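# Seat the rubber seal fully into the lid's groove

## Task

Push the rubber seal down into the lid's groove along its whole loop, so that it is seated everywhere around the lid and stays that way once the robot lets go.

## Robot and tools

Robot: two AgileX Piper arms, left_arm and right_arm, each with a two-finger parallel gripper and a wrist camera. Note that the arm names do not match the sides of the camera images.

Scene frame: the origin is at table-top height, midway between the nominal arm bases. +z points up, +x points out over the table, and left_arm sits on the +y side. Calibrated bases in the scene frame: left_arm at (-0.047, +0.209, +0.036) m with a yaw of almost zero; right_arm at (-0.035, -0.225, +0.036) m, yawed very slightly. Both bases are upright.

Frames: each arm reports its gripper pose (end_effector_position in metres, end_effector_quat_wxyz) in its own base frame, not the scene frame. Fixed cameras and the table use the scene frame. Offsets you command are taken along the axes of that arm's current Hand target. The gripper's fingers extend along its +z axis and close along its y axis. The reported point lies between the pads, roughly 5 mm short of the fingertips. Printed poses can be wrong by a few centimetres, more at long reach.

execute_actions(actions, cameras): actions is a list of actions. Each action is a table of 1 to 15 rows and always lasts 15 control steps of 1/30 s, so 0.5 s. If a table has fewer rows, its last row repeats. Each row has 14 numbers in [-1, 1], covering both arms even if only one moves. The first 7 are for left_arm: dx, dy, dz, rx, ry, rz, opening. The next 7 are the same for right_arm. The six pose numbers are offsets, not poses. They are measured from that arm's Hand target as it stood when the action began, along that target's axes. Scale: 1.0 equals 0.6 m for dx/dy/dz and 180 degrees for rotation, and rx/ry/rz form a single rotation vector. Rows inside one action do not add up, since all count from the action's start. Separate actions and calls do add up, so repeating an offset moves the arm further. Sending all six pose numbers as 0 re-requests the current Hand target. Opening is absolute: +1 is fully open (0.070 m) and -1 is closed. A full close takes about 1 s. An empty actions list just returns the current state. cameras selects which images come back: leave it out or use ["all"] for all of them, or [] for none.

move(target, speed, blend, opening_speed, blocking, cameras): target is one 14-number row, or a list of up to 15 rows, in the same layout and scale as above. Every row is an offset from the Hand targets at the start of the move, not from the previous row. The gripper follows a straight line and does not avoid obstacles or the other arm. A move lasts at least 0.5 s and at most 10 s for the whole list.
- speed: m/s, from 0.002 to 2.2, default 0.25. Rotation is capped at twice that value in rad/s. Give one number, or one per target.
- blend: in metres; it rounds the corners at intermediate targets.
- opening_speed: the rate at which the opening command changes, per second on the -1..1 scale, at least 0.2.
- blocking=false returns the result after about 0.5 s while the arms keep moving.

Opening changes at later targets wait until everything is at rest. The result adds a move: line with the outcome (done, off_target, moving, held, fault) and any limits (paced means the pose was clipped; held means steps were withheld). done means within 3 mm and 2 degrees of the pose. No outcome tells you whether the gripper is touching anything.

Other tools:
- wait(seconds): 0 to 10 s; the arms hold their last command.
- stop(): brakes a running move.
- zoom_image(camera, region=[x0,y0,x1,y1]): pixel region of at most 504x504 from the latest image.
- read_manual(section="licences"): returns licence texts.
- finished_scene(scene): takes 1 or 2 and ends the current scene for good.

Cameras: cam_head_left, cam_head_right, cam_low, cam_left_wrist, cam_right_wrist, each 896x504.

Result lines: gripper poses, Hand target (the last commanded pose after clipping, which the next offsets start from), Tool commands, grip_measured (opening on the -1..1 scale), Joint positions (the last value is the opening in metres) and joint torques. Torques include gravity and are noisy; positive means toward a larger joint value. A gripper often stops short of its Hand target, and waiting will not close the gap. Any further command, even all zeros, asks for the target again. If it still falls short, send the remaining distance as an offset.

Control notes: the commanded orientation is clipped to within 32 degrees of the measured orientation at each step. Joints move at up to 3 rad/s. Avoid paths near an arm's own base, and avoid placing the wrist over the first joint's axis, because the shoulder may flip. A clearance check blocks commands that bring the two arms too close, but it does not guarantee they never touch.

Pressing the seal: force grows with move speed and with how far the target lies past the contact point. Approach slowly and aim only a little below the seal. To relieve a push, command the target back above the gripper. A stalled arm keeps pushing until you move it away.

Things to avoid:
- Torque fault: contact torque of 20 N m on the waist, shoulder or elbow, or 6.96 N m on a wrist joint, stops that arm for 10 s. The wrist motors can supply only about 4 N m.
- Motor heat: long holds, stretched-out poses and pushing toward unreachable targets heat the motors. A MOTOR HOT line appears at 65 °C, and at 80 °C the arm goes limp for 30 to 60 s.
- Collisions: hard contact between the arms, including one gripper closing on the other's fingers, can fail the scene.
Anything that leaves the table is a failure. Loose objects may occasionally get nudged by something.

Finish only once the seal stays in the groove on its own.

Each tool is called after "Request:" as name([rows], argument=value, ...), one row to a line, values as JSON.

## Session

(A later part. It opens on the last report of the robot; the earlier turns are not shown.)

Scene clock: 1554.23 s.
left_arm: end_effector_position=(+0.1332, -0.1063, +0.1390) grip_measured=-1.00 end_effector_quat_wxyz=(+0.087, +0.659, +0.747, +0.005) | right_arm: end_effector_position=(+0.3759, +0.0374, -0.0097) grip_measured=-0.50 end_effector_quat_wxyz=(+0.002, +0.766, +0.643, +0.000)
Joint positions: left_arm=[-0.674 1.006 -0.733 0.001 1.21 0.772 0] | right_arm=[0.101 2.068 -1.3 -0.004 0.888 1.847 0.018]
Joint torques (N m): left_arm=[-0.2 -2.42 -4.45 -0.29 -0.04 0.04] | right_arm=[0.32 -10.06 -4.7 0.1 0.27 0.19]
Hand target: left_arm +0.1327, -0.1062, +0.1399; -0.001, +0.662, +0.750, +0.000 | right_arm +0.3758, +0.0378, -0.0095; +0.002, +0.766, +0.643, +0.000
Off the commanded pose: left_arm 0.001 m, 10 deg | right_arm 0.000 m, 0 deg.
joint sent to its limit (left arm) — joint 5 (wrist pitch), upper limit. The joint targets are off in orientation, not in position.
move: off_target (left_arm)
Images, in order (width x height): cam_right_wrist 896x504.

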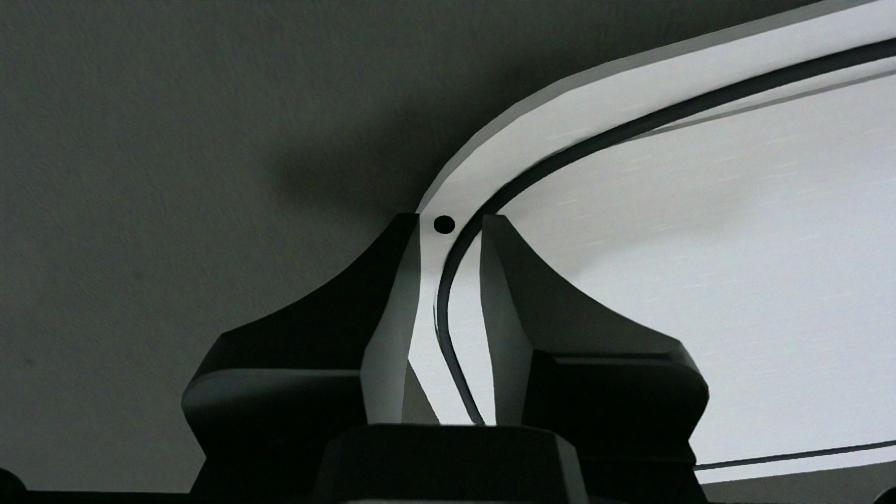

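Request:
move([
  [0,0,0,0,0,0,-1,0,0,-0.02,0,0,0.06,-1],
  [0,0,0,0,0,0,-1,0,0,0.0172,0,0,0.06,-1],
  [0,0,0,0,0,0,-1,0,0,-0.01,0,0,0.06,-1],
  [0,0,0,0,0,0,-1,-0.018,-0.011,-0.01,0,0,0.06,-1],
  [0,0,0,0,0,0,-1,-0.018,-0.011,0.0172,0,0,0.06,-1],
  [0,0,0,0,0,0,-1,-0.018,-0.011,-0.02,0,0,0.06,-1],
  [0,0,0,0,0,0,-1,-0.018,-0.011,0,0,0,0.06,-0.5],
], speed=0.08, cameras=["cam_right_wrist"])

Request:
zoom_image(camera="cam_right_wrist", region=[340, 100, 580, 340])

Scene clock: 1565.90 s.
left_arm: end_effector_position=(+0.1332, -0.1063, +0.1390) grip_measured=-1.00 end_effector_quat_wxyz=(+0.087, +0.659, +0.747, +0.005) | right_arm: end_effector_position=(+0.3675, +0.0280, -0.0097) grip_measured=-0.50 end_effector_quat_wxyz=(+0.002, +0.823, +0.568, +0.000)
Joint positions: left_arm=[-0.674 1.006 -0.733 0.001 1.21 0.772 0] | right_arm=[0.078 2.041 -1.252 -0.004 0.867 2.013 0.017]
Joint torques (N m): left_arm=[0.19 -2.42 -4.95 -0.22 -0.03 0.05] | right_arm=[0.42 -9.93 -4.62 0.13 0.28 0.19]
Hand target: left_arm +0.1327, -0.1062, +0.1399; -0.001, +0.662, +0.750, +0.000 | right_arm +0.3674, +0.0283, -0.0095; +0.002, +0.823, +0.568, +0.000
Off the commanded pose: left_arm 0.001 m, 10 deg | right_arm 0.000 m, 0 deg.
joint sent to its limit (left arm) — joint 5 (wrist pitch), upper limit. The joint targets are off in orientation, not in position.
move: off_target (left_arm)
Images, in order (width x height): cam_right_wrist 896x504.

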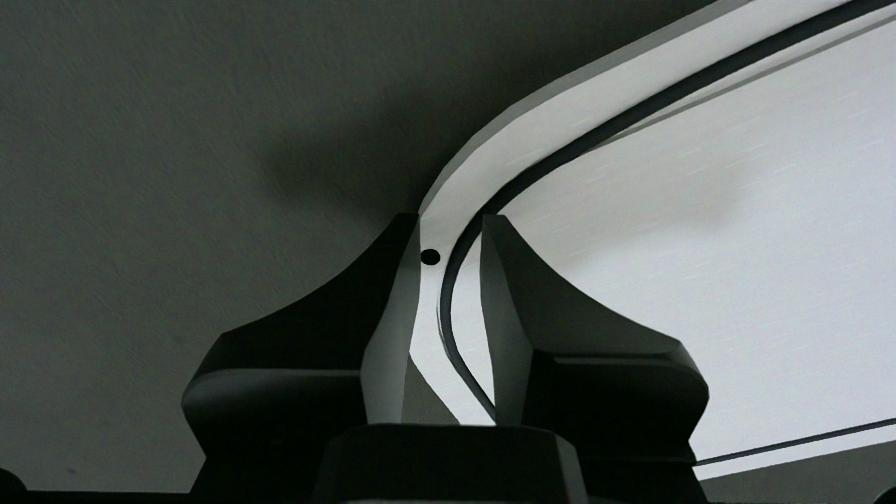

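Scaled by 2.100 from the camera's 896x504 image, which has a finer 1280x720 frame.

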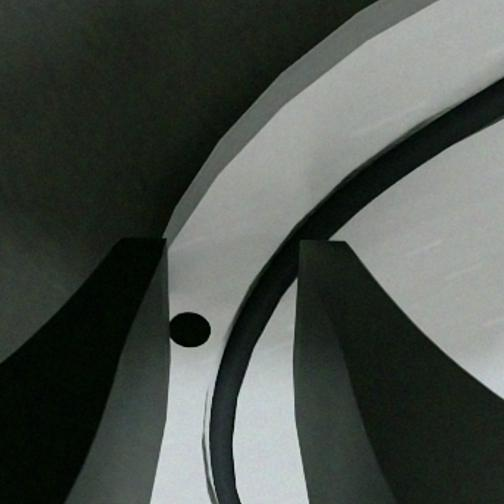

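Request:
move([
  [0,0,0,0,0,0,-1,0,0,-0.02,0,0,0.02,-1],
  [0,0,0,0,0,0,-1,0,0,0.0172,0,0,0.02,-1],
  [0,0,0,0,0,0,-1,0,0,-0.01,0,0,0.02,-1],
  [0,0,0,0,0,0,-1,-0.018,-0.0105,-0.01,0,0,0.02,-1],
  [0,0,0,0,0,0,-1,-0.018,-0.0105,0.0172,0,0,0.02,-1],
  [0,0,0,0,0,0,-1,-0.018,-0.0105,-0.02,0,0,0.02,-1],
  [0,0,0,0,0,0,-1,-0.018,-0.0105,0,0,0,0.02,-0.5],
], speed=0.08, cameras=["cam_right_wrist"])

Request:
zoom_image(camera="cam_right_wrist", region=[340, 100, 580, 340])

Scene clock: 1574.30 s.
left_arm: end_effector_position=(+0.1332, -0.1063, +0.1390) grip_measured=-1.00 end_effector_quat_wxyz=(+0.087, +0.659, +0.747, +0.005) | right_arm: end_effector_position=(+0.3578, +0.0203, -0.0096) grip_measured=-0.50 end_effector_quat_wxyz=(+0.002, +0.840, +0.543, +0.000)
Joint positions: left_arm=[-0.674 1.006 -0.733 0.001 1.21 0.772 0] | right_arm=[0.059 2.012 -1.2 -0.004 0.844 2.056 0.017]
Joint torques (N m): left_arm=[0.21 -2.37 -5.24 -0.15 -0.04 0.07] | right_arm=[0.43 -9.53 -4.48 0.12 0.29 0.19]
Hand target: left_arm +0.1327, -0.1062, +0.1399; -0.001, +0.662, +0.750, +0.000 | right_arm +0.3577, +0.0204, -0.0095; +0.002, +0.840, +0.542, +0.000
Off the commanded pose: left_arm 0.001 m, 10 deg | right_arm 0.000 m, 0 deg.
joint sent to its limit (left arm) — joint 5 (wrist pitch), upper limit. The joint targets are off in orientation, not in position.
move: off_target (left_arm)
Images, in order (width x height): cam_right_wrist 896x504.

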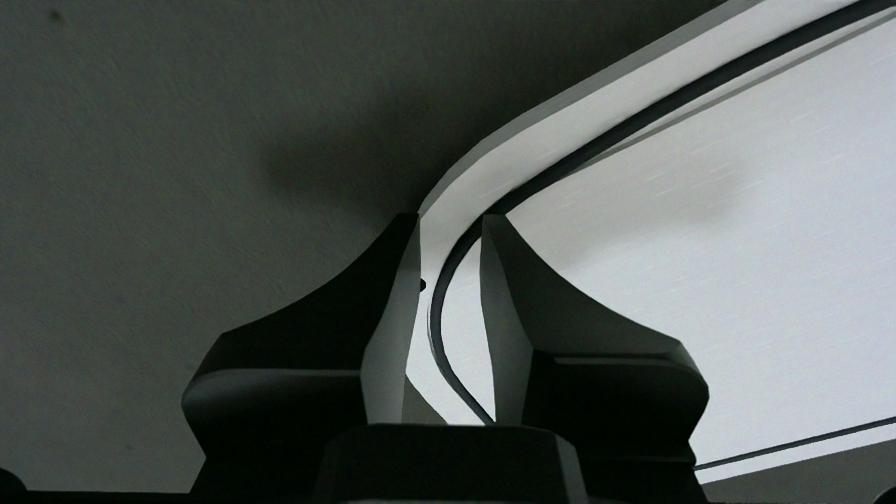

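Scaled by 2.100 from the camera's 896x504 image, which has a finer 1280x720 frame.

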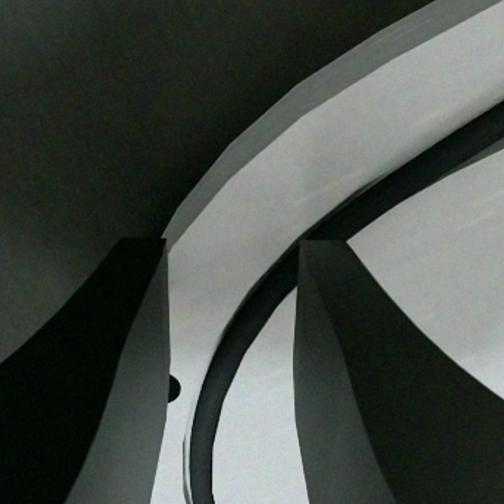

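Request:
move([
  [0,0,0,0,0,0,-1,0,0,-0.02,0,0,0,-1],
  [0,0,0,0,0,0,-1,0,0,0.0172,0,0,0,-1],
  [0,0,0,0,0,0,-1,0,0,-0.01,0,0,0,-1],
  [0,0,0,0,0,0,-1,-0.018,-0.0115,-0.01,0,0,0,-1],
  [0,0,0,0,0,0,-1,-0.018,-0.0115,0.0172,0,0,0,-1],
  [0,0,0,0,0,0,-1,-0.018,-0.0115,-0.02,0,0,0,-1],
  [0,0,0,0,0,0,-1,-0.018,-0.0115,0,0,0,0,-0.5],
], speed=0.08, cameras=["cam_right_wrist"])

Request:
zoom_image(camera="cam_right_wrist", region=[340, 100, 580, 340])

Scene clock: 1585.27 s.
left_arm: end_effector_position=(+0.1332, -0.1063, +0.1390) grip_measured=-1.00 end_effector_quat_wxyz=(+0.087, +0.659, +0.747, +0.005) | right_arm: end_effector_position=(+0.3471, +0.0134, -0.0096) grip_measured=-0.50 end_effector_quat_wxyz=(+0.002, +0.840, +0.542, +0.000)
Joint positions: left_arm=[-0.674 1.006 -0.733 0.001 1.21 0.772 0] | right_arm=[0.04 1.981 -1.146 -0.004 0.82 2.038 0.017]
Joint torques (N m): left_arm=[-0.06 -2.42 -4.36 -0.03 -0.07 -0.01] | right_arm=[0.44 -9.23 -4.34 0.12 0.29 0.19]
Hand target: left_arm +0.1327, -0.1062, +0.1399; -0.001, +0.662, +0.750, +0.000 | right_arm +0.3469, +0.0134, -0.0095; +0.002, +0.840, +0.542, +0.000
Off the commanded pose: left_arm 0.001 m, 10 deg | right_arm 0.000 m, 0 deg.
joint sent to its limit (left arm) — joint 5 (wrist pitch), upper limit. The joint targets are off in orientation, not in position.
move: off_target (left_arm)
Images, in order (width x height): cam_right_wrist 896x504.

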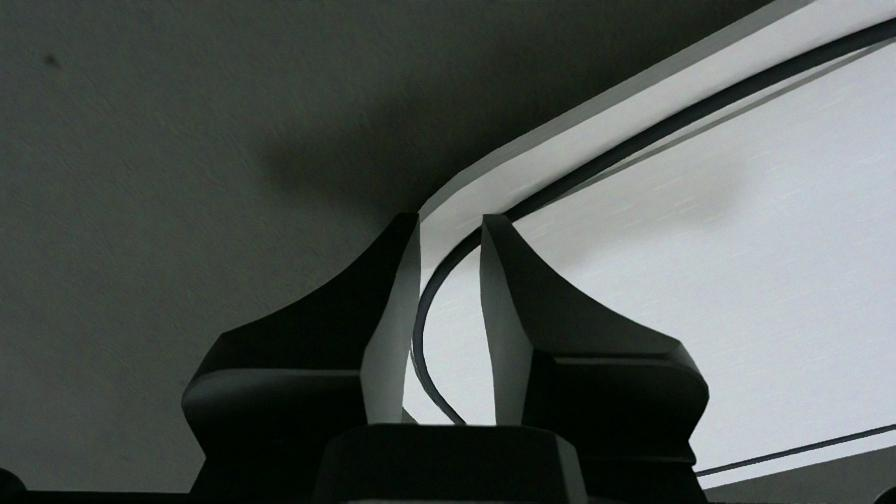

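Scaled by 2.100 from the camera's 896x504 image, which has a finer 1280x720 frame.

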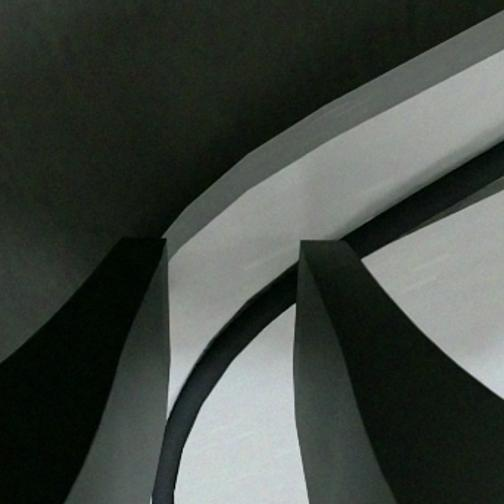

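Request:
move([
  [0,0,0,0,0,0,-1,0,0,-0.02,0,0,0,-1],
  [0,0,0,0,0,0,-1,0,0,0.0172,0,0,0,-1],
  [0,0,0,0,0,0,-1,0,0,-0.01,0,0,0,-1],
  [0,0,0,0,0,0,-1,-0.0145,-0.0125,-0.01,0,0,0,-1],
  [0,0,0,0,0,0,-1,-0.0145,-0.0125,0.0172,0,0,0,-1],
  [0,0,0,0,0,0,-1,-0.0145,-0.0125,-0.1,0,0,0,-1],
], speed=0.08, cameras=["cam_right_wrist"])

Request:
move(target=[0,0,0,0,0,0,-1,0,0,-0.05,0,0,-0.66,-0.5], speed=0.4)

Scene clock: 1597.17 s.
left_arm: end_effector_position=(+0.1332, -0.1063, +0.1390) grip_measured=-1.00 end_effector_quat_wxyz=(+0.087, +0.659, +0.747, +0.005) | right_arm: end_effector_position=(+0.3368, +0.0087, +0.0512) grip_measured=-1.00 end_effector_quat_wxyz=(+0.002, +0.840, +0.542, +0.001)
Joint positions: left_arm=[-0.674 1.006 -0.733 0.001 1.21 0.772 0] | right_arm=[0.028 1.835 -1.196 -0.003 1.016 2.026 0]
Joint torques (N m): left_arm=[0 -2.34 -5.82 0 -0.05 -0.02] | right_arm=[0.43 -6.69 -3.86 0.15 -0.05 0]
Hand target: left_arm +0.1327, -0.1061, +0.1399; -0.001, +0.662, +0.750, +0.000 | right_arm +0.3364, +0.0087, +0.0505; +0.002, +0.840, +0.542, +0.000
Off the commanded pose: left_arm 0.001 m, 10 deg | right_arm 0.001 m, 0 deg.
joint sent to its limit (left arm) — joint 5 (wrist pitch), upper limit. The joint targets are off in orientation, not in position.
move: off_target (left_arm)
Images, in order (width x height): cam_right_wrist 896x504.

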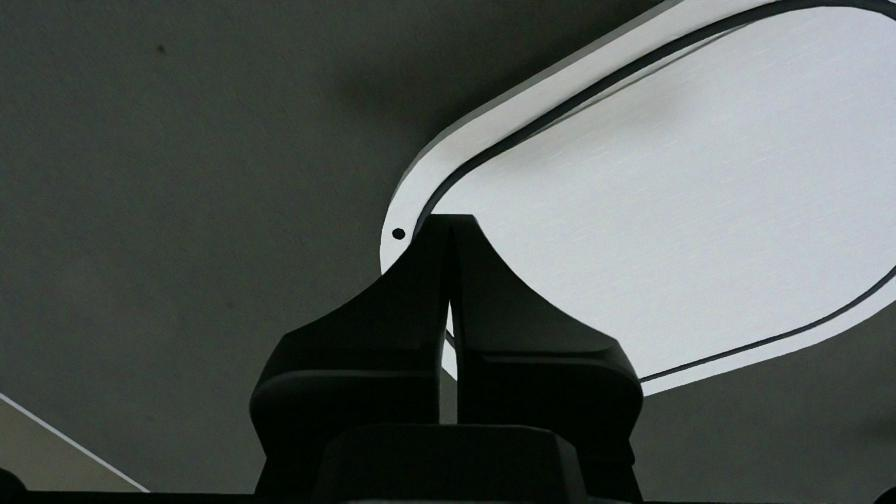

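Scene clock: 1600.20 s.
left_arm: end_effector_position=(+0.1332, -0.1063, +0.1390) grip_measured=-1.00 end_effector_quat_wxyz=(+0.087, +0.659, +0.747, +0.005) | right_arm: end_effector_position=(+0.3362, +0.0094, +0.0801) grip_measured=-0.50 end_effector_quat_wxyz=(+0.001, -0.040, +0.999, -0.001)
Joint positions: left_arm=[-0.674 1.006 -0.733 0.001 1.21 0.772 0] | right_arm=[0.03 1.794 -1.263 -0.003 1.125 -0.05 0.018]
Joint torques (N m): left_arm=[0.18 -2.34 -4.28 0.05 -0.05 0.04] | right_arm=[-0.6 -8.25 -6.06 0.13 0.14 0.2]
Hand target: left_arm +0.1327, -0.1061, +0.1399; -0.001, +0.662, +0.750, +0.000 | right_arm +0.3363, +0.0088, +0.0805; +0.001, -0.039, +0.999, -0.001
Off the commanded pose: left_arm 0.001 m, 10 deg | right_arm 0.001 m, 0 deg.
joint sent to its limit (left arm) — joint 5 (wrist pitch), upper limit. The joint targets are off in orientation, not in position.
move: off_target (left_arm)

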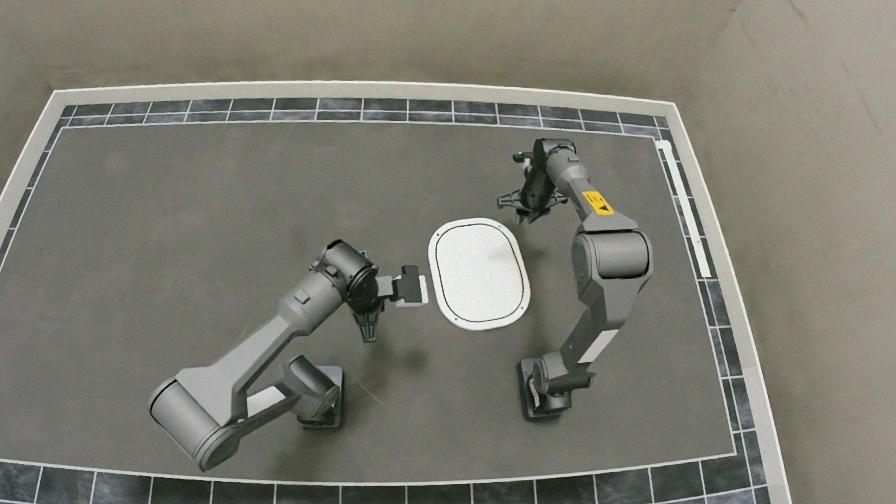

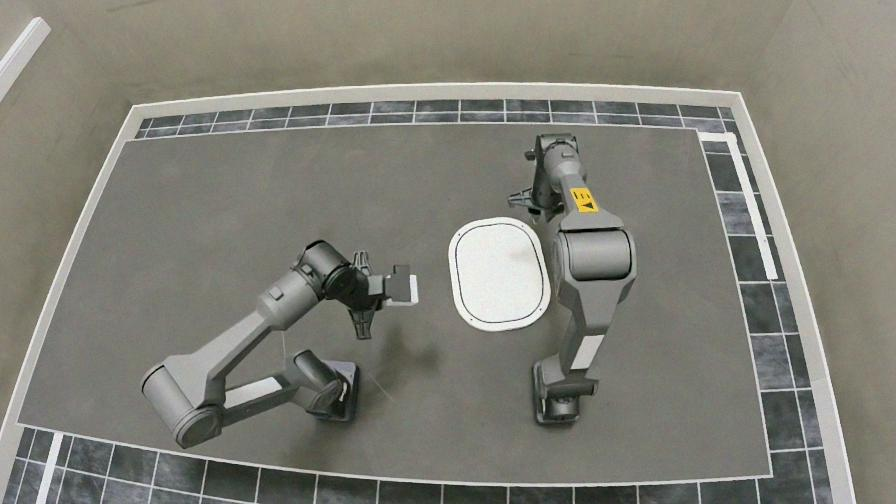

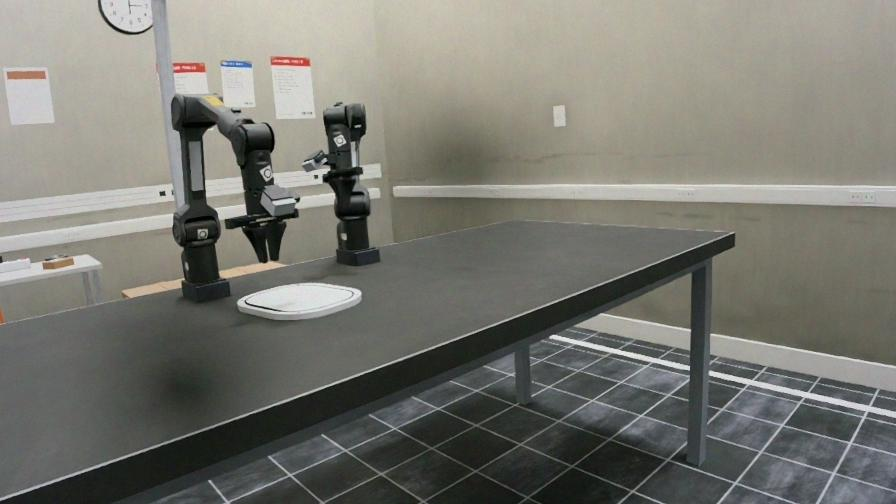

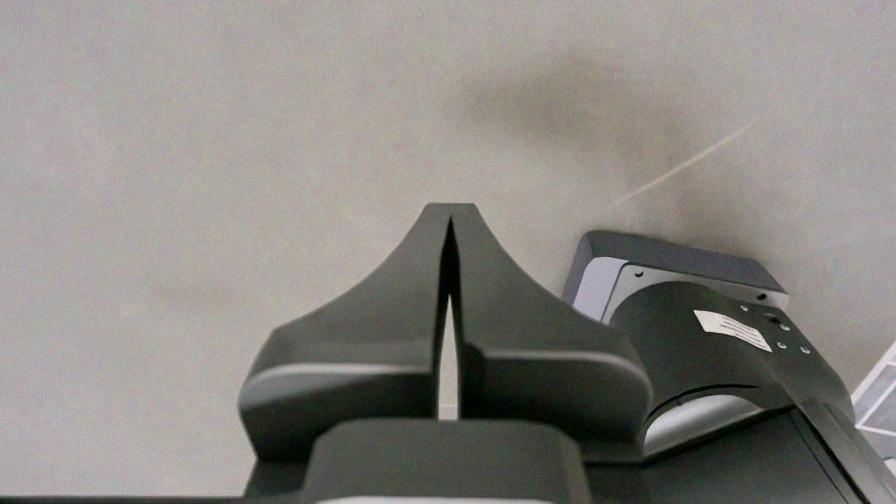

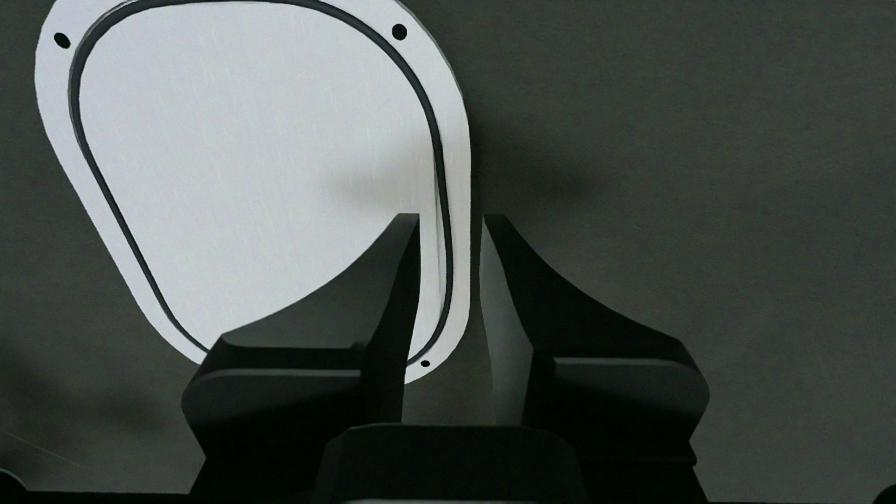

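Request:
move(target=[0,0,0,0,0,0,-1,0.179,-0.016,0.1,0,0,0,-0.5], speed=0.15, cameras=["cam_right_wrist"])

Scene clock: 1631.33 s.
left_arm: end_effector_position=(+0.1332, -0.1063, +0.1390) grip_measured=-1.00 end_effector_quat_wxyz=(+0.087, +0.659, +0.747, +0.005) | right_arm: end_effector_position=(+0.2297, -0.0094, +0.0200) grip_measured=-0.50 end_effector_quat_wxyz=(+0.001, -0.039, +0.999, -0.001)
Joint positions: left_arm=[-0.674 1.006 -0.733 0.001 1.21 0.772 0] | right_arm=[-0.038 1.57 -0.687 -0.004 0.774 -0.114 0.018]
Joint torques (N m): left_arm=[0.06 -1.92 -5.63 0.06 -0.05 0.06] | right_arm=[-0.23 -4.62 -5.23 0.16 0.07 0.11]
Hand target: left_arm +0.1327, -0.1061, +0.1399; -0.001, +0.662, +0.750, +0.000 | right_arm +0.2301, -0.0093, +0.0203; +0.001, -0.039, +0.999, -0.001
Off the commanded pose: left_arm 0.001 m, 10 deg | right_arm 0.000 m, 0 deg.
joint sent to its limit (left arm) — joint 5 (wrist pitch), upper limit. The joint targets are off in orientation, not in position.
move: off_target (left_arm)
Images, in order (width x height): cam_right_wrist 896x504.

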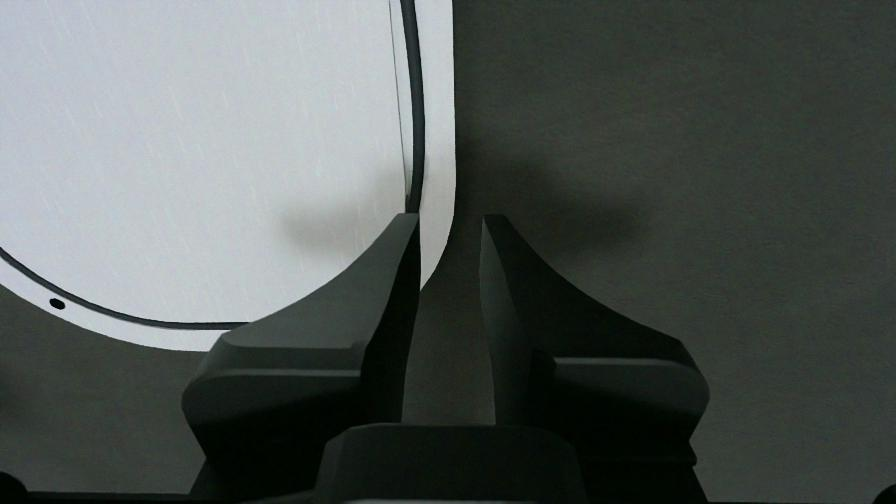

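Request:
move([
  [0,0,0,0,0,0,-1,0.0,0.021,0.03,0,0,0.0,-0.3],
  [0,0,0,0,0,0,-1,0.0,0.021,0.0497,0,0,0.0,-0.3],
], speed=0.1, cameras=["cam_right_wrist"])

Request:
zoom_image(camera="cam_right_wrist", region=[340, 100, 580, 340])

Scene clock: 1638.33 s.
left_arm: end_effector_position=(+0.1332, -0.1063, +0.1389) grip_measured=-1.00 end_effector_quat_wxyz=(+0.087, +0.659, +0.747, +0.005) | right_arm: end_effector_position=(+0.2288, +0.0035, -0.0102) grip_measured=-0.30 end_effector_quat_wxyz=(+0.000, -0.039, +0.999, -0.001)
Joint positions: left_arm=[-0.674 1.007 -0.733 0.001 1.21 0.772 0] | right_arm=[0.018 1.658 -0.632 -0.004 0.631 -0.057 0.024]
Joint torques (N m): left_arm=[0.15 -1.9 -4.97 0.04 -0.08 0.05] | right_arm=[-0.61 -5.64 -4.01 0.03 0.15 0]
Hand target: left_arm +0.1327, -0.1061, +0.1399; -0.001, +0.662, +0.750, +0.000 | right_arm +0.2292, +0.0032, -0.0096; +0.001, -0.039, +0.999, -0.001
Off the commanded pose: left_arm 0.001 m, 10 deg | right_arm 0.001 m, 0 deg.
joint sent to its limit (left arm) — joint 5 (wrist pitch), upper limit. The joint targets are off in orientation, not in position.
move: off_target (left_arm)
Images, in order (width x height): cam_right_wrist 896x504.

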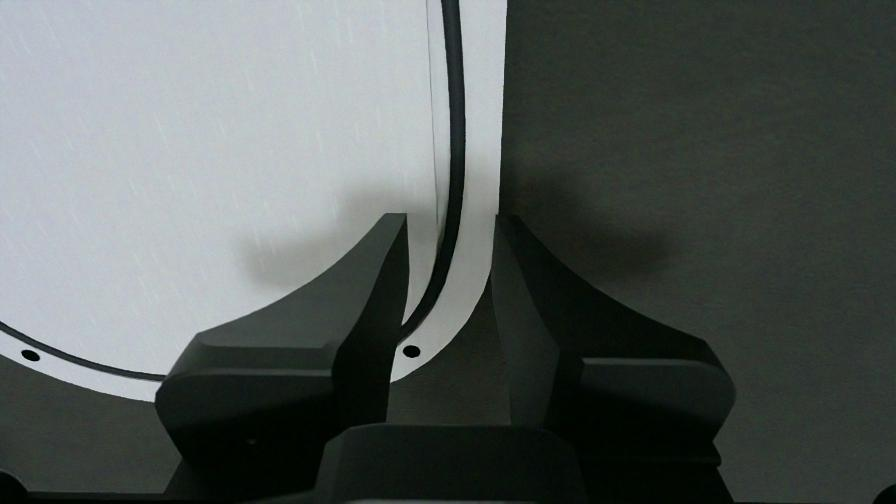

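Scaled by 2.100 from the camera's 896x504 image, which has a finer 1280x720 frame.

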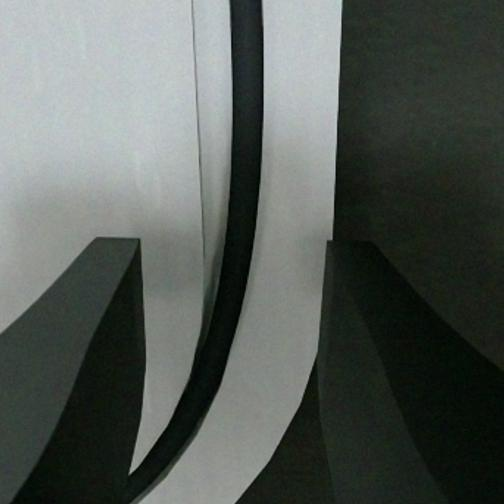

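Request:
move([
  [0,0,0,0,0,0,-1,0.013,0.008,-0.02,0,0,-0.08,-1],
  [0,0,0,0,0,0,-1,0.013,0.008,0.0172,0,0,-0.08,-1],
  [0,0,0,0,0,0,-1,0.013,0.008,-0.02,0,0,-0.08,-1],
  [0,0,0,0,0,0,-1,0.002,0.0035,0,0,0,-0.04,-0.5],
], speed=0.1, cameras=["cam_right_wrist"])

Request:
zoom_image(camera="cam_right_wrist", region=[340, 100, 580, 340])

Scene clock: 1647.10 s.
left_arm: end_effector_position=(+0.1332, -0.1063, +0.1390) grip_measured=-1.00 end_effector_quat_wxyz=(+0.087, +0.659, +0.747, +0.005) | right_arm: end_effector_position=(+0.2276, +0.0052, -0.0098) grip_measured=-0.50 end_effector_quat_wxyz=(+0.001, -0.102, +0.995, -0.001)
Joint positions: left_arm=[-0.674 1.006 -0.733 0.001 1.21 0.772 0] | right_arm=[0.025 1.653 -0.627 -0.005 0.63 -0.174 0.018]
Joint torques (N m): left_arm=[-0.09 -2.34 -4.88 -0.02 0 0.05] | right_arm=[-0.39 -5.27 -4.65 0.13 0.18 0]
Hand target: left_arm +0.1327, -0.1061, +0.1399; -0.001, +0.662, +0.750, +0.000 | right_arm +0.2279, +0.0052, -0.0096; +0.001, -0.102, +0.995, -0.001
Off the commanded pose: left_arm 0.001 m, 10 deg | right_arm 0.000 m, 0 deg.
joint sent to its limit (left arm) — joint 5 (wrist pitch), upper limit. The joint targets are off in orientation, not in position.
move: off_target (left_arm)
Images, in order (width x height): cam_right_wrist 896x504.

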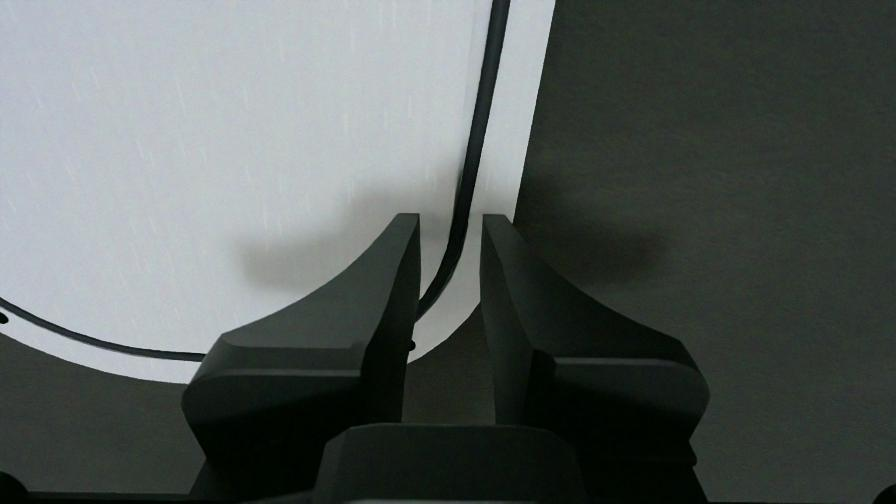

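Scaled by 2.100 from the camera's 896x504 image, which has a finer 1280x720 frame.

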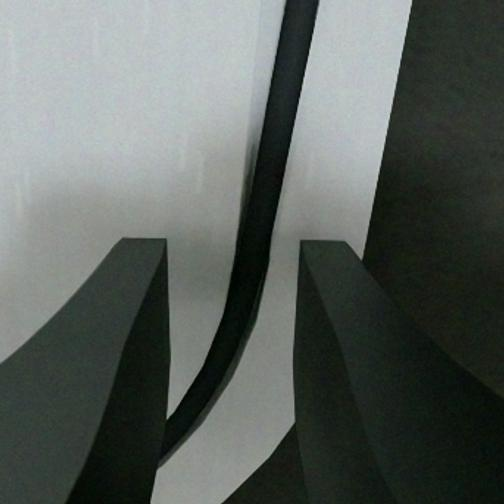

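Request:
move([
  [0,0,0,0,0,0,-1,0,-0.0012,-0.02,0,0,0.02,-1],
  [0,0,0,0,0,0,-1,0,-0.0012,0.0172,0,0,0.02,-1],
  [0,0,0,0,0,0,-1,0,-0.0012,-0.01,0,0,0.03,-1],
  [0,0,0,0,0,0,-1,-0.02,-0.0038,-0.01,0,0,0.04,-1],
  [0,0,0,0,0,0,-1,-0.02,-0.0038,0.0172,0,0,0.04,-1],
  [0,0,0,0,0,0,-1,-0.02,-0.0038,-0.02,0,0,0.04,-1],
  [0,0,0,0,0,0,-1,-0.042,-0.008,0,0,0,0.05,-0.5],
], speed=0.1, cameras=["cam_right_wrist"])

Request:
zoom_image(camera="cam_right_wrist", region=[340, 100, 580, 340])

Scene clock: 1657.80 s.
left_arm: end_effector_position=(+0.1332, -0.1063, +0.1390) grip_measured=-1.00 end_effector_quat_wxyz=(+0.087, +0.659, +0.747, +0.005) | right_arm: end_effector_position=(+0.2536, +0.0055, -0.0097) grip_measured=-0.50 end_effector_quat_wxyz=(+0.001, -0.023, +1.000, -0.001)
Joint positions: left_arm=[-0.674 1.006 -0.733 0.001 1.21 0.772 0] | right_arm=[0.024 1.725 -0.731 -0.005 0.662 -0.019 0.018]
Joint torques (N m): left_arm=[0.21 -2.36 -5.27 -0.02 -0.03 -0.02] | right_arm=[-0.63 -6.44 -3.07 0.16 0.17 -0.01]
Hand target: left_arm +0.1327, -0.1061, +0.1399; -0.001, +0.662, +0.750, +0.000 | right_arm +0.2535, +0.0056, -0.0095; +0.001, -0.023, +1.000, -0.001
Off the commanded pose: left_arm 0.001 m, 10 deg | right_arm 0.000 m, 0 deg.
joint sent to its limit (left arm) — joint 5 (wrist pitch), upper limit. The joint targets are off in orientation, not in position.
move: off_target (left_arm)
Images, in order (width x height): cam_right_wrist 896x504.

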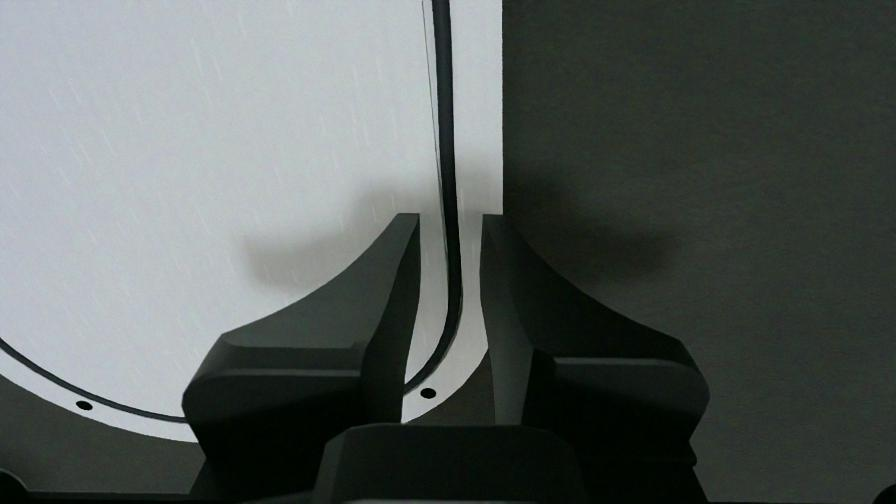

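Scaled by 2.100 from the camera's 896x504 image, which has a finer 1280x720 frame.

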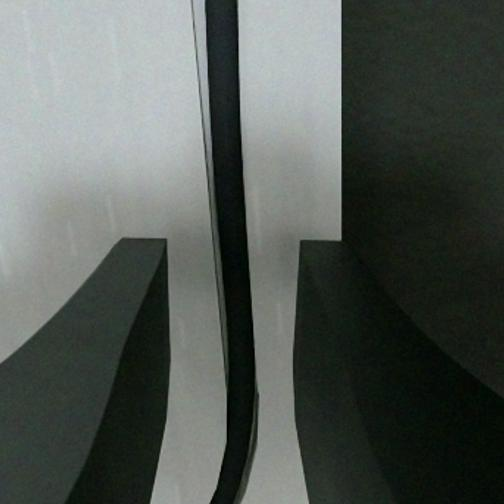

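Request:
move([
  [0,0,0,0,0,0,-1,0,-0.001,-0.02,0,0,0,-1],
  [0,0,0,0,0,0,-1,0,-0.001,0.0172,0,0,0,-1],
  [0,0,0,0,0,0,-1,0,-0.001,-0.01,0,0,0,-1],
  [0,0,0,0,0,0,-1,-0.022,0.001,-0.01,0,0,0.01,-1],
  [0,0,0,0,0,0,-1,-0.022,0.001,0.0172,0,0,0.01,-1],
  [0,0,0,0,0,0,-1,-0.022,0.001,-0.02,0,0,0.01,-1],
  [0,0,0,0,0,0,-1,-0.044,0.003,0,0,0,0.01,-0.5],
], speed=0.1, cameras=["cam_right_wrist"])

Request:
zoom_image(camera="cam_right_wrist", region=[340, 100, 580, 340])

Scene clock: 1671.03 s.
left_arm: end_effector_position=(+0.1332, -0.1063, +0.1390) grip_measured=-1.00 end_effector_quat_wxyz=(+0.087, +0.659, +0.747, +0.005) | right_arm: end_effector_position=(+0.2800, +0.0086, -0.0096) grip_measured=-0.50 end_effector_quat_wxyz=(+0.001, -0.007, +1.000, -0.001)
Joint positions: left_arm=[-0.674 1.006 -0.733 0.001 1.21 0.772 0] | right_arm=[0.033 1.797 -0.841 -0.004 0.699 0.021 0.018]
Joint torques (N m): left_arm=[0.01 -2.38 -4.96 -0.09 0.01 0.04] | right_arm=[0.12 -7.26 -2.95 0.03 0.17 0.19]
Hand target: left_arm +0.1327, -0.1061, +0.1399; -0.001, +0.662, +0.750, +0.000 | right_arm +0.2798, +0.0086, -0.0095; +0.001, -0.007, +1.000, -0.001
Off the commanded pose: left_arm 0.001 m, 10 deg | right_arm 0.000 m, 0 deg.
joint sent to its limit (left arm) — joint 5 (wrist pitch), upper limit. The joint targets are off in orientation, not in position.
move: off_target (left_arm)
Images, in order (width x height): cam_right_wrist 896x504.

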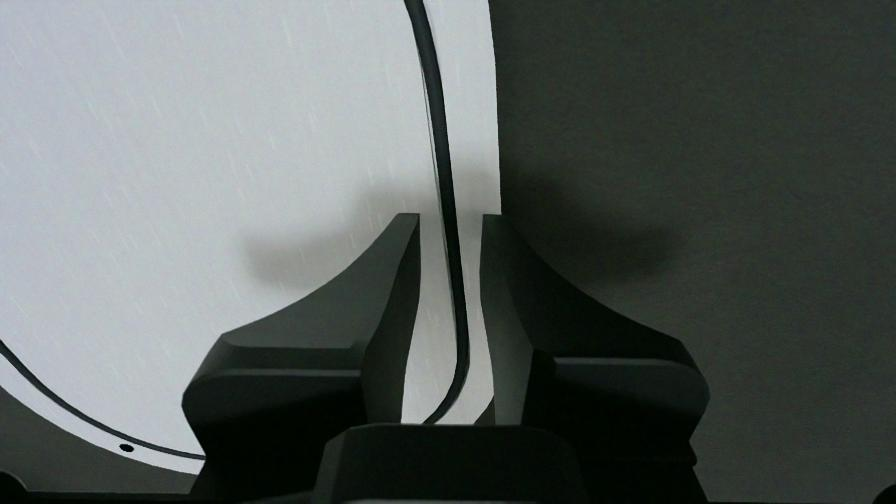

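Scaled by 2.100 from the camera's 896x504 image, which has a finer 1280x720 frame.

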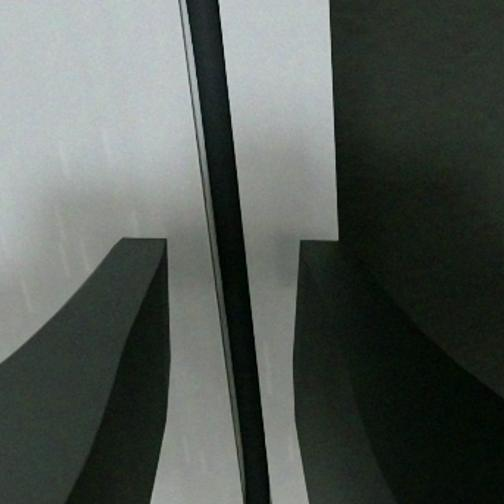

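Request:
move([
  [0,0,0,0,0,0,-1,0,-0.001,-0.02,0,0,0,-1],
  [0,0,0,0,0,0,-1,0,-0.001,0.0172,0,0,0,-1],
  [0,0,0,0,0,0,-1,0,-0.001,-0.01,0,0,0,-1],
  [0,0,0,0,0,0,-1,-0.022,0.0015,-0.01,0,0,-0.03,-1],
  [0,0,0,0,0,0,-1,-0.022,0.0015,0.0172,0,0,-0.03,-1],
  [0,0,0,0,0,0,-1,-0.022,0.0015,-0.02,0,0,-0.03,-1],
  [0,0,0,0,0,0,-1,-0.044,0.0045,0,0,0,-0.03,-0.5],
], speed=0.1, cameras=["cam_right_wrist"])

Request:
zoom_image(camera="cam_right_wrist", region=[340, 100, 580, 340])

Scene clock: 1681.93 s.
left_arm: end_effector_position=(+0.1332, -0.1063, +0.1390) grip_measured=-1.00 end_effector_quat_wxyz=(+0.087, +0.659, +0.747, +0.005) | right_arm: end_effector_position=(+0.3064, +0.0117, -0.0095) grip_measured=-0.50 end_effector_quat_wxyz=(+0.001, -0.055, +0.999, -0.001)
Joint positions: left_arm=[-0.674 1.006 -0.733 0.001 1.21 0.772 0] | right_arm=[0.04 1.869 -0.957 -0.004 0.743 -0.066 0.017]
Joint torques (N m): left_arm=[0.51 -2.02 -5.76 -0.07 -0.03 0.07] | right_arm=[0.07 -8.1 -3.06 0.19 0.17 0.13]
Hand target: left_arm +0.1327, -0.1061, +0.1399; -0.001, +0.662, +0.750, +0.000 | right_arm +0.3062, +0.0117, -0.0094; +0.001, -0.055, +0.999, -0.001
Off the commanded pose: left_arm 0.001 m, 10 deg | right_arm 0.000 m, 0 deg.
joint sent to its limit (left arm) — joint 5 (wrist pitch), upper limit. The joint targets are off in orientation, not in position.
move: off_target (left_arm)
Images, in order (width x height): cam_right_wrist 896x504.

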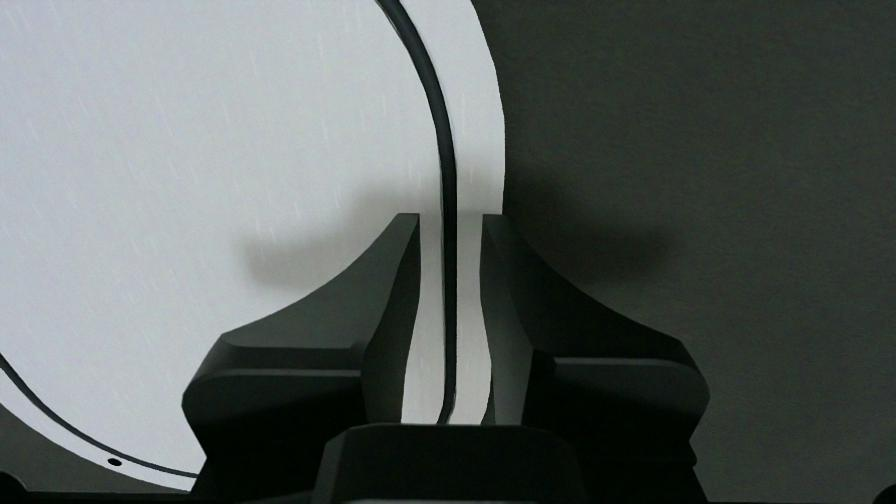

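Scaled by 2.100 from the camera's 896x504 image, which has a finer 1280x720 frame.

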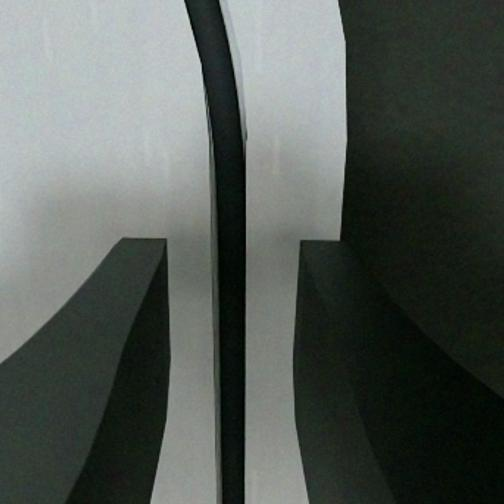

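Request:
move([
  [0,0,0,0,0,0,-1,0,0,-0.02,0,0,0,-1],
  [0,0,0,0,0,0,-1,0,0,0.0172,0,0,0,-1],
  [0,0,0,0,0,0,-1,0,0,-0.01,0,0,0,-1],
  [0,0,0,0,0,0,-1,-0.022,0.0005,-0.01,0,0,0,-1],
  [0,0,0,0,0,0,-1,-0.022,0.0005,0.0172,0,0,0,-1],
  [0,0,0,0,0,0,-1,-0.022,0.0005,-0.01,0,0,0,-1],
  [0,0,0,0,0,0,-1,-0.042,0.0015,-0.01,0,0,-0.03,-1],
  [0,0,0,0,0,0,-1,-0.042,0.0015,0.0172,0,0,-0.03,-1],
  [0,0,0,0,0,0,-1,-0.042,0.0015,-0.02,0,0,-0.03,-1],
  [0,0,0,0,0,0,-1,-0.062,0.005,0,0,0,-0.06,-0.5],
], speed=0.1, cameras=["cam_right_wrist"])

Request:
zoom_image(camera="cam_right_wrist", region=[340, 100, 580, 340])

Scene clock: 1692.73 s.
left_arm: end_effector_position=(+0.1332, -0.1063, +0.1390) grip_measured=-1.00 end_effector_quat_wxyz=(+0.087, +0.659, +0.747, +0.005) | right_arm: end_effector_position=(+0.3428, +0.0187, -0.0096) grip_measured=-0.50 end_effector_quat_wxyz=(+0.001, -0.149, +0.989, -0.001)
Joint positions: left_arm=[-0.674 1.006 -0.733 0.001 1.21 0.772 0] | right_arm=[0.056 1.97 -1.128 -0.004 0.814 -0.239 0.018]
Joint torques (N m): left_arm=[0.06 -2.15 -5.03 -0.1 -0.01 0.06] | right_arm=[0.15 -9.28 -4.01 0.15 0.16 0.2]
Hand target: left_arm +0.1327, -0.1061, +0.1399; -0.001, +0.662, +0.750, +0.000 | right_arm +0.3428, +0.0187, -0.0094; +0.001, -0.148, +0.989, -0.001
Off the commanded pose: left_arm 0.001 m, 10 deg | right_arm 0.000 m, 0 deg.
joint sent to its limit (left arm) — joint 5 (wrist pitch), upper limit. The joint targets are off in orientation, not in position.
move: off_target (left_arm)
Images, in order (width x height): cam_right_wrist 896x504.

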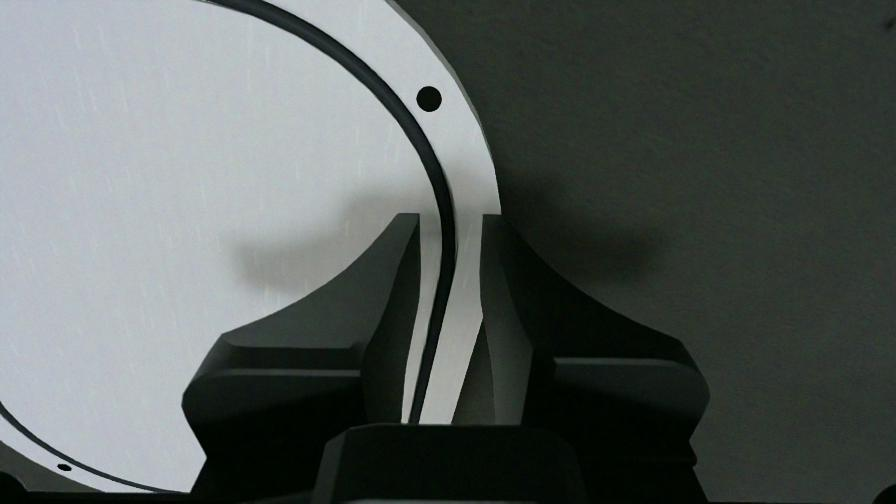

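Scaled by 2.100 from the camera's 896x504 image, which has a finer 1280x720 frame.

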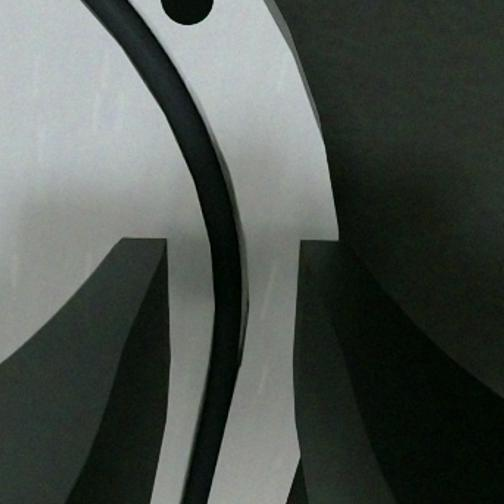

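Request:
move([
  [0,0,0,0,0,0,-1,0,0.0,-0.02,0,0,0,-1],
  [0,0,0,0,0,0,-1,0,0.0,0.0172,0,0,0,-1],
  [0,0,0,0,0,0,-1,0,0,-0.01,0,0,0,-1],
  [0,0,0,0,0,0,-1,-0.02,0.0013,-0.01,0,0,-0.04,-1],
  [0,0,0,0,0,0,-1,-0.02,0.0013,0.0172,0,0,-0.04,-1],
  [0,0,0,0,0,0,-1,-0.02,0.0013,-0.01,0,0,-0.04,-1],
  [0,0,0,0,0,0,-1,-0.037,0.0055,-0.01,0,0,-0.09,-1],
  [0,0,0,0,0,0,-1,-0.037,0.0055,0.0172,0,0,-0.09,-1],
  [0,0,0,0,0,0,-1,-0.037,0.0055,-0.02,0,0,-0.09,-1],
  [0,0,0,0,0,0,-1,-0.055,0.015,0,0,0,-0.15,-0.5],
], speed=0.1, cameras=["cam_right_wrist"])

Request:
zoom_image(camera="cam_right_wrist", region=[340, 100, 580, 340])

Scene clock: 1708.33 s.
left_arm: end_effector_position=(+0.1332, -0.1063, +0.1390) grip_measured=-1.00 end_effector_quat_wxyz=(+0.087, +0.659, +0.747, +0.005) | right_arm: end_effector_position=(+0.3715, +0.0370, -0.0095) grip_measured=-0.50 end_effector_quat_wxyz=(+0.000, -0.375, +0.927, -0.002)
Joint positions: left_arm=[-0.674 1.006 -0.733 0.001 1.21 0.772 0] | right_arm=[0.101 2.055 -1.278 -0.004 0.88 -0.666 0.017]
Joint torques (N m): left_arm=[0.05 -2.17 -5.98 -0.11 -0.01 0.07] | right_arm=[0 -9.31 -5.02 0.11 0 0.2]
Hand target: left_arm +0.1327, -0.1061, +0.1399; -0.001, +0.662, +0.750, +0.000 | right_arm +0.3717, +0.0370, -0.0093; +0.001, -0.375, +0.927, -0.002
Off the commanded pose: left_arm 0.001 m, 10 deg | right_arm 0.000 m, 0 deg.
joint sent to its limit (left arm) — joint 5 (wrist pitch), upper limit. The joint targets are off in orientation, not in position.
move: off_target (left_arm)
Images, in order (width x height): cam_right_wrist 896x504.

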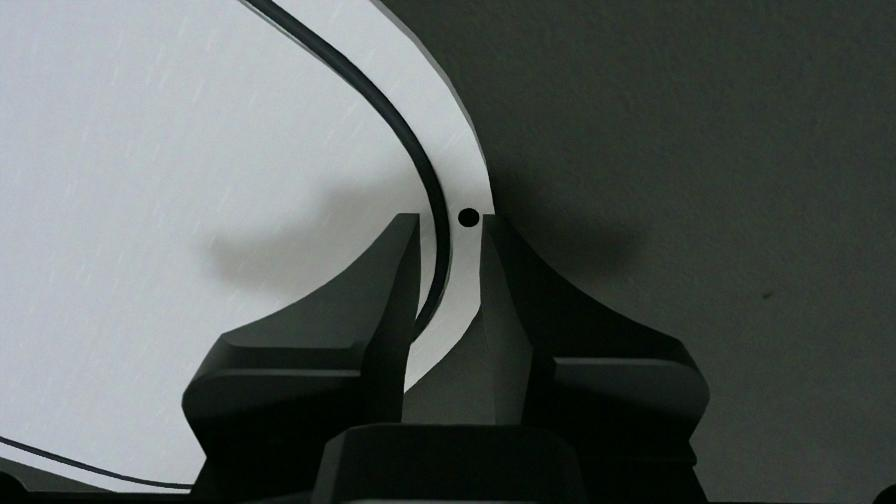

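Scaled by 2.100 from the camera's 896x504 image, which has a finer 1280x720 frame.

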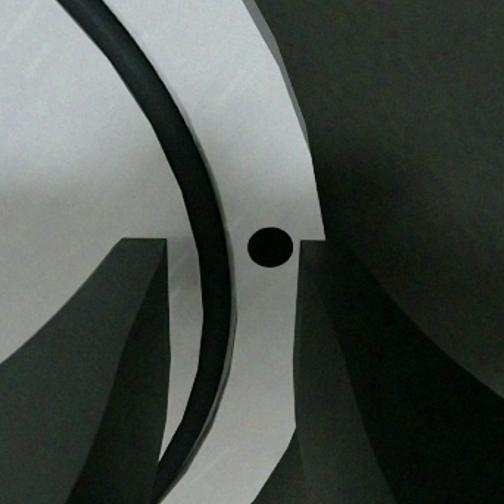

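Request:
move([
  [0,0,0,0,0,0,-1,0,0.0035,-0.02,0,0,0,-1],
  [0,0,0,0,0,0,-1,0,0.0035,0.0172,0,0,0,-1],
  [0,0,0,0,0,0,-1,0,0.0035,-0.01,0,0,0,-1],
  [0,0,0,0,0,0,-1,-0.02,0.0058,-0.01,0,0,-0.04,-1],
  [0,0,0,0,0,0,-1,-0.02,0.0058,0.0172,0,0,-0.04,-1],
  [0,0,0,0,0,0,-1,-0.02,0.0058,-0.01,0,0,-0.04,-1],
  [0,0,0,0,0,0,-1,-0.037,0.0105,-0.01,0,0,-0.09,-1],
  [0,0,0,0,0,0,-1,-0.037,0.0105,0.0172,0,0,-0.09,-1],
  [0,0,0,0,0,0,-1,-0.037,0.0105,-0.02,0,0,-0.09,-1],
  [0,0,0,0,0,0,-1,-0.055,0.02,0,0,0,-0.15,-0.5],
], speed=0.1, cameras=["cam_right_wrist"])

Request:
zoom_image(camera="cam_right_wrist", region=[250, 0, 580, 340])

Scene clock: 1724.57 s.
left_arm: end_effector_position=(+0.1332, -0.1063, +0.1390) grip_measured=-1.00 end_effector_quat_wxyz=(+0.087, +0.659, +0.747, +0.005) | right_arm: end_effector_position=(+0.3870, +0.0685, -0.0095) grip_measured=-0.50 end_effector_quat_wxyz=(+0.000, -0.581, +0.814, -0.002)
Joint positions: left_arm=[-0.674 1.006 -0.733 0.001 1.21 0.772 0] | right_arm=[0.177 2.113 -1.383 -0.003 0.927 -1.062 0.017]
Joint torques (N m): left_arm=[-0.1 -2.38 -5.07 -0.16 0.01 0.09] | right_arm=[-0.15 -9.7 -5.48 0.2 0.03 0.19]
Hand target: left_arm +0.1327, -0.1061, +0.1399; -0.001, +0.662, +0.750, +0.000 | right_arm +0.3871, +0.0686, -0.0094; +0.000, -0.581, +0.814, -0.002
Off the commanded pose: left_arm 0.001 m, 10 deg | right_arm 0.000 m, 0 deg.
joint sent to its limit (left arm) — joint 5 (wrist pitch), upper limit. The joint targets are off in orientation, not in position.
move: off_target (left_arm)
Images, in order (width x height): cam_right_wrist 896x504.

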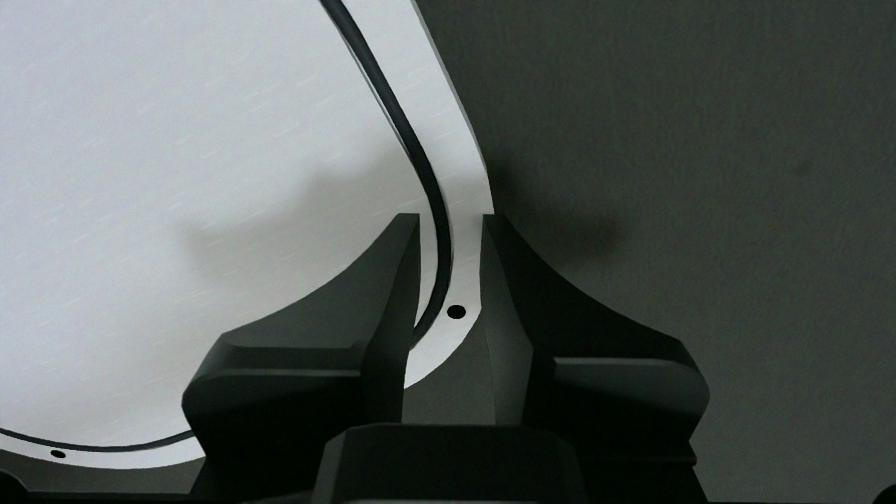

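Scaled by 1.482 from the camera's 896x504 image, which has a finer 1280x720 frame.

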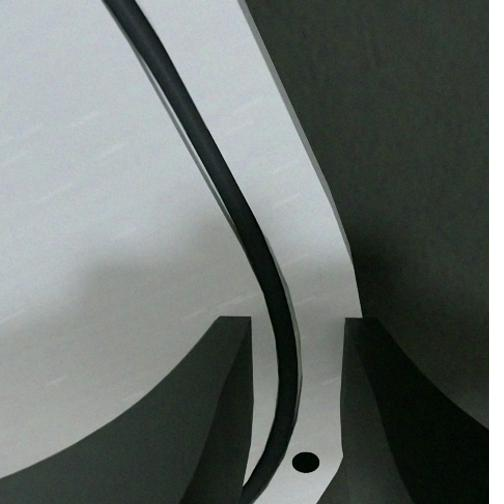

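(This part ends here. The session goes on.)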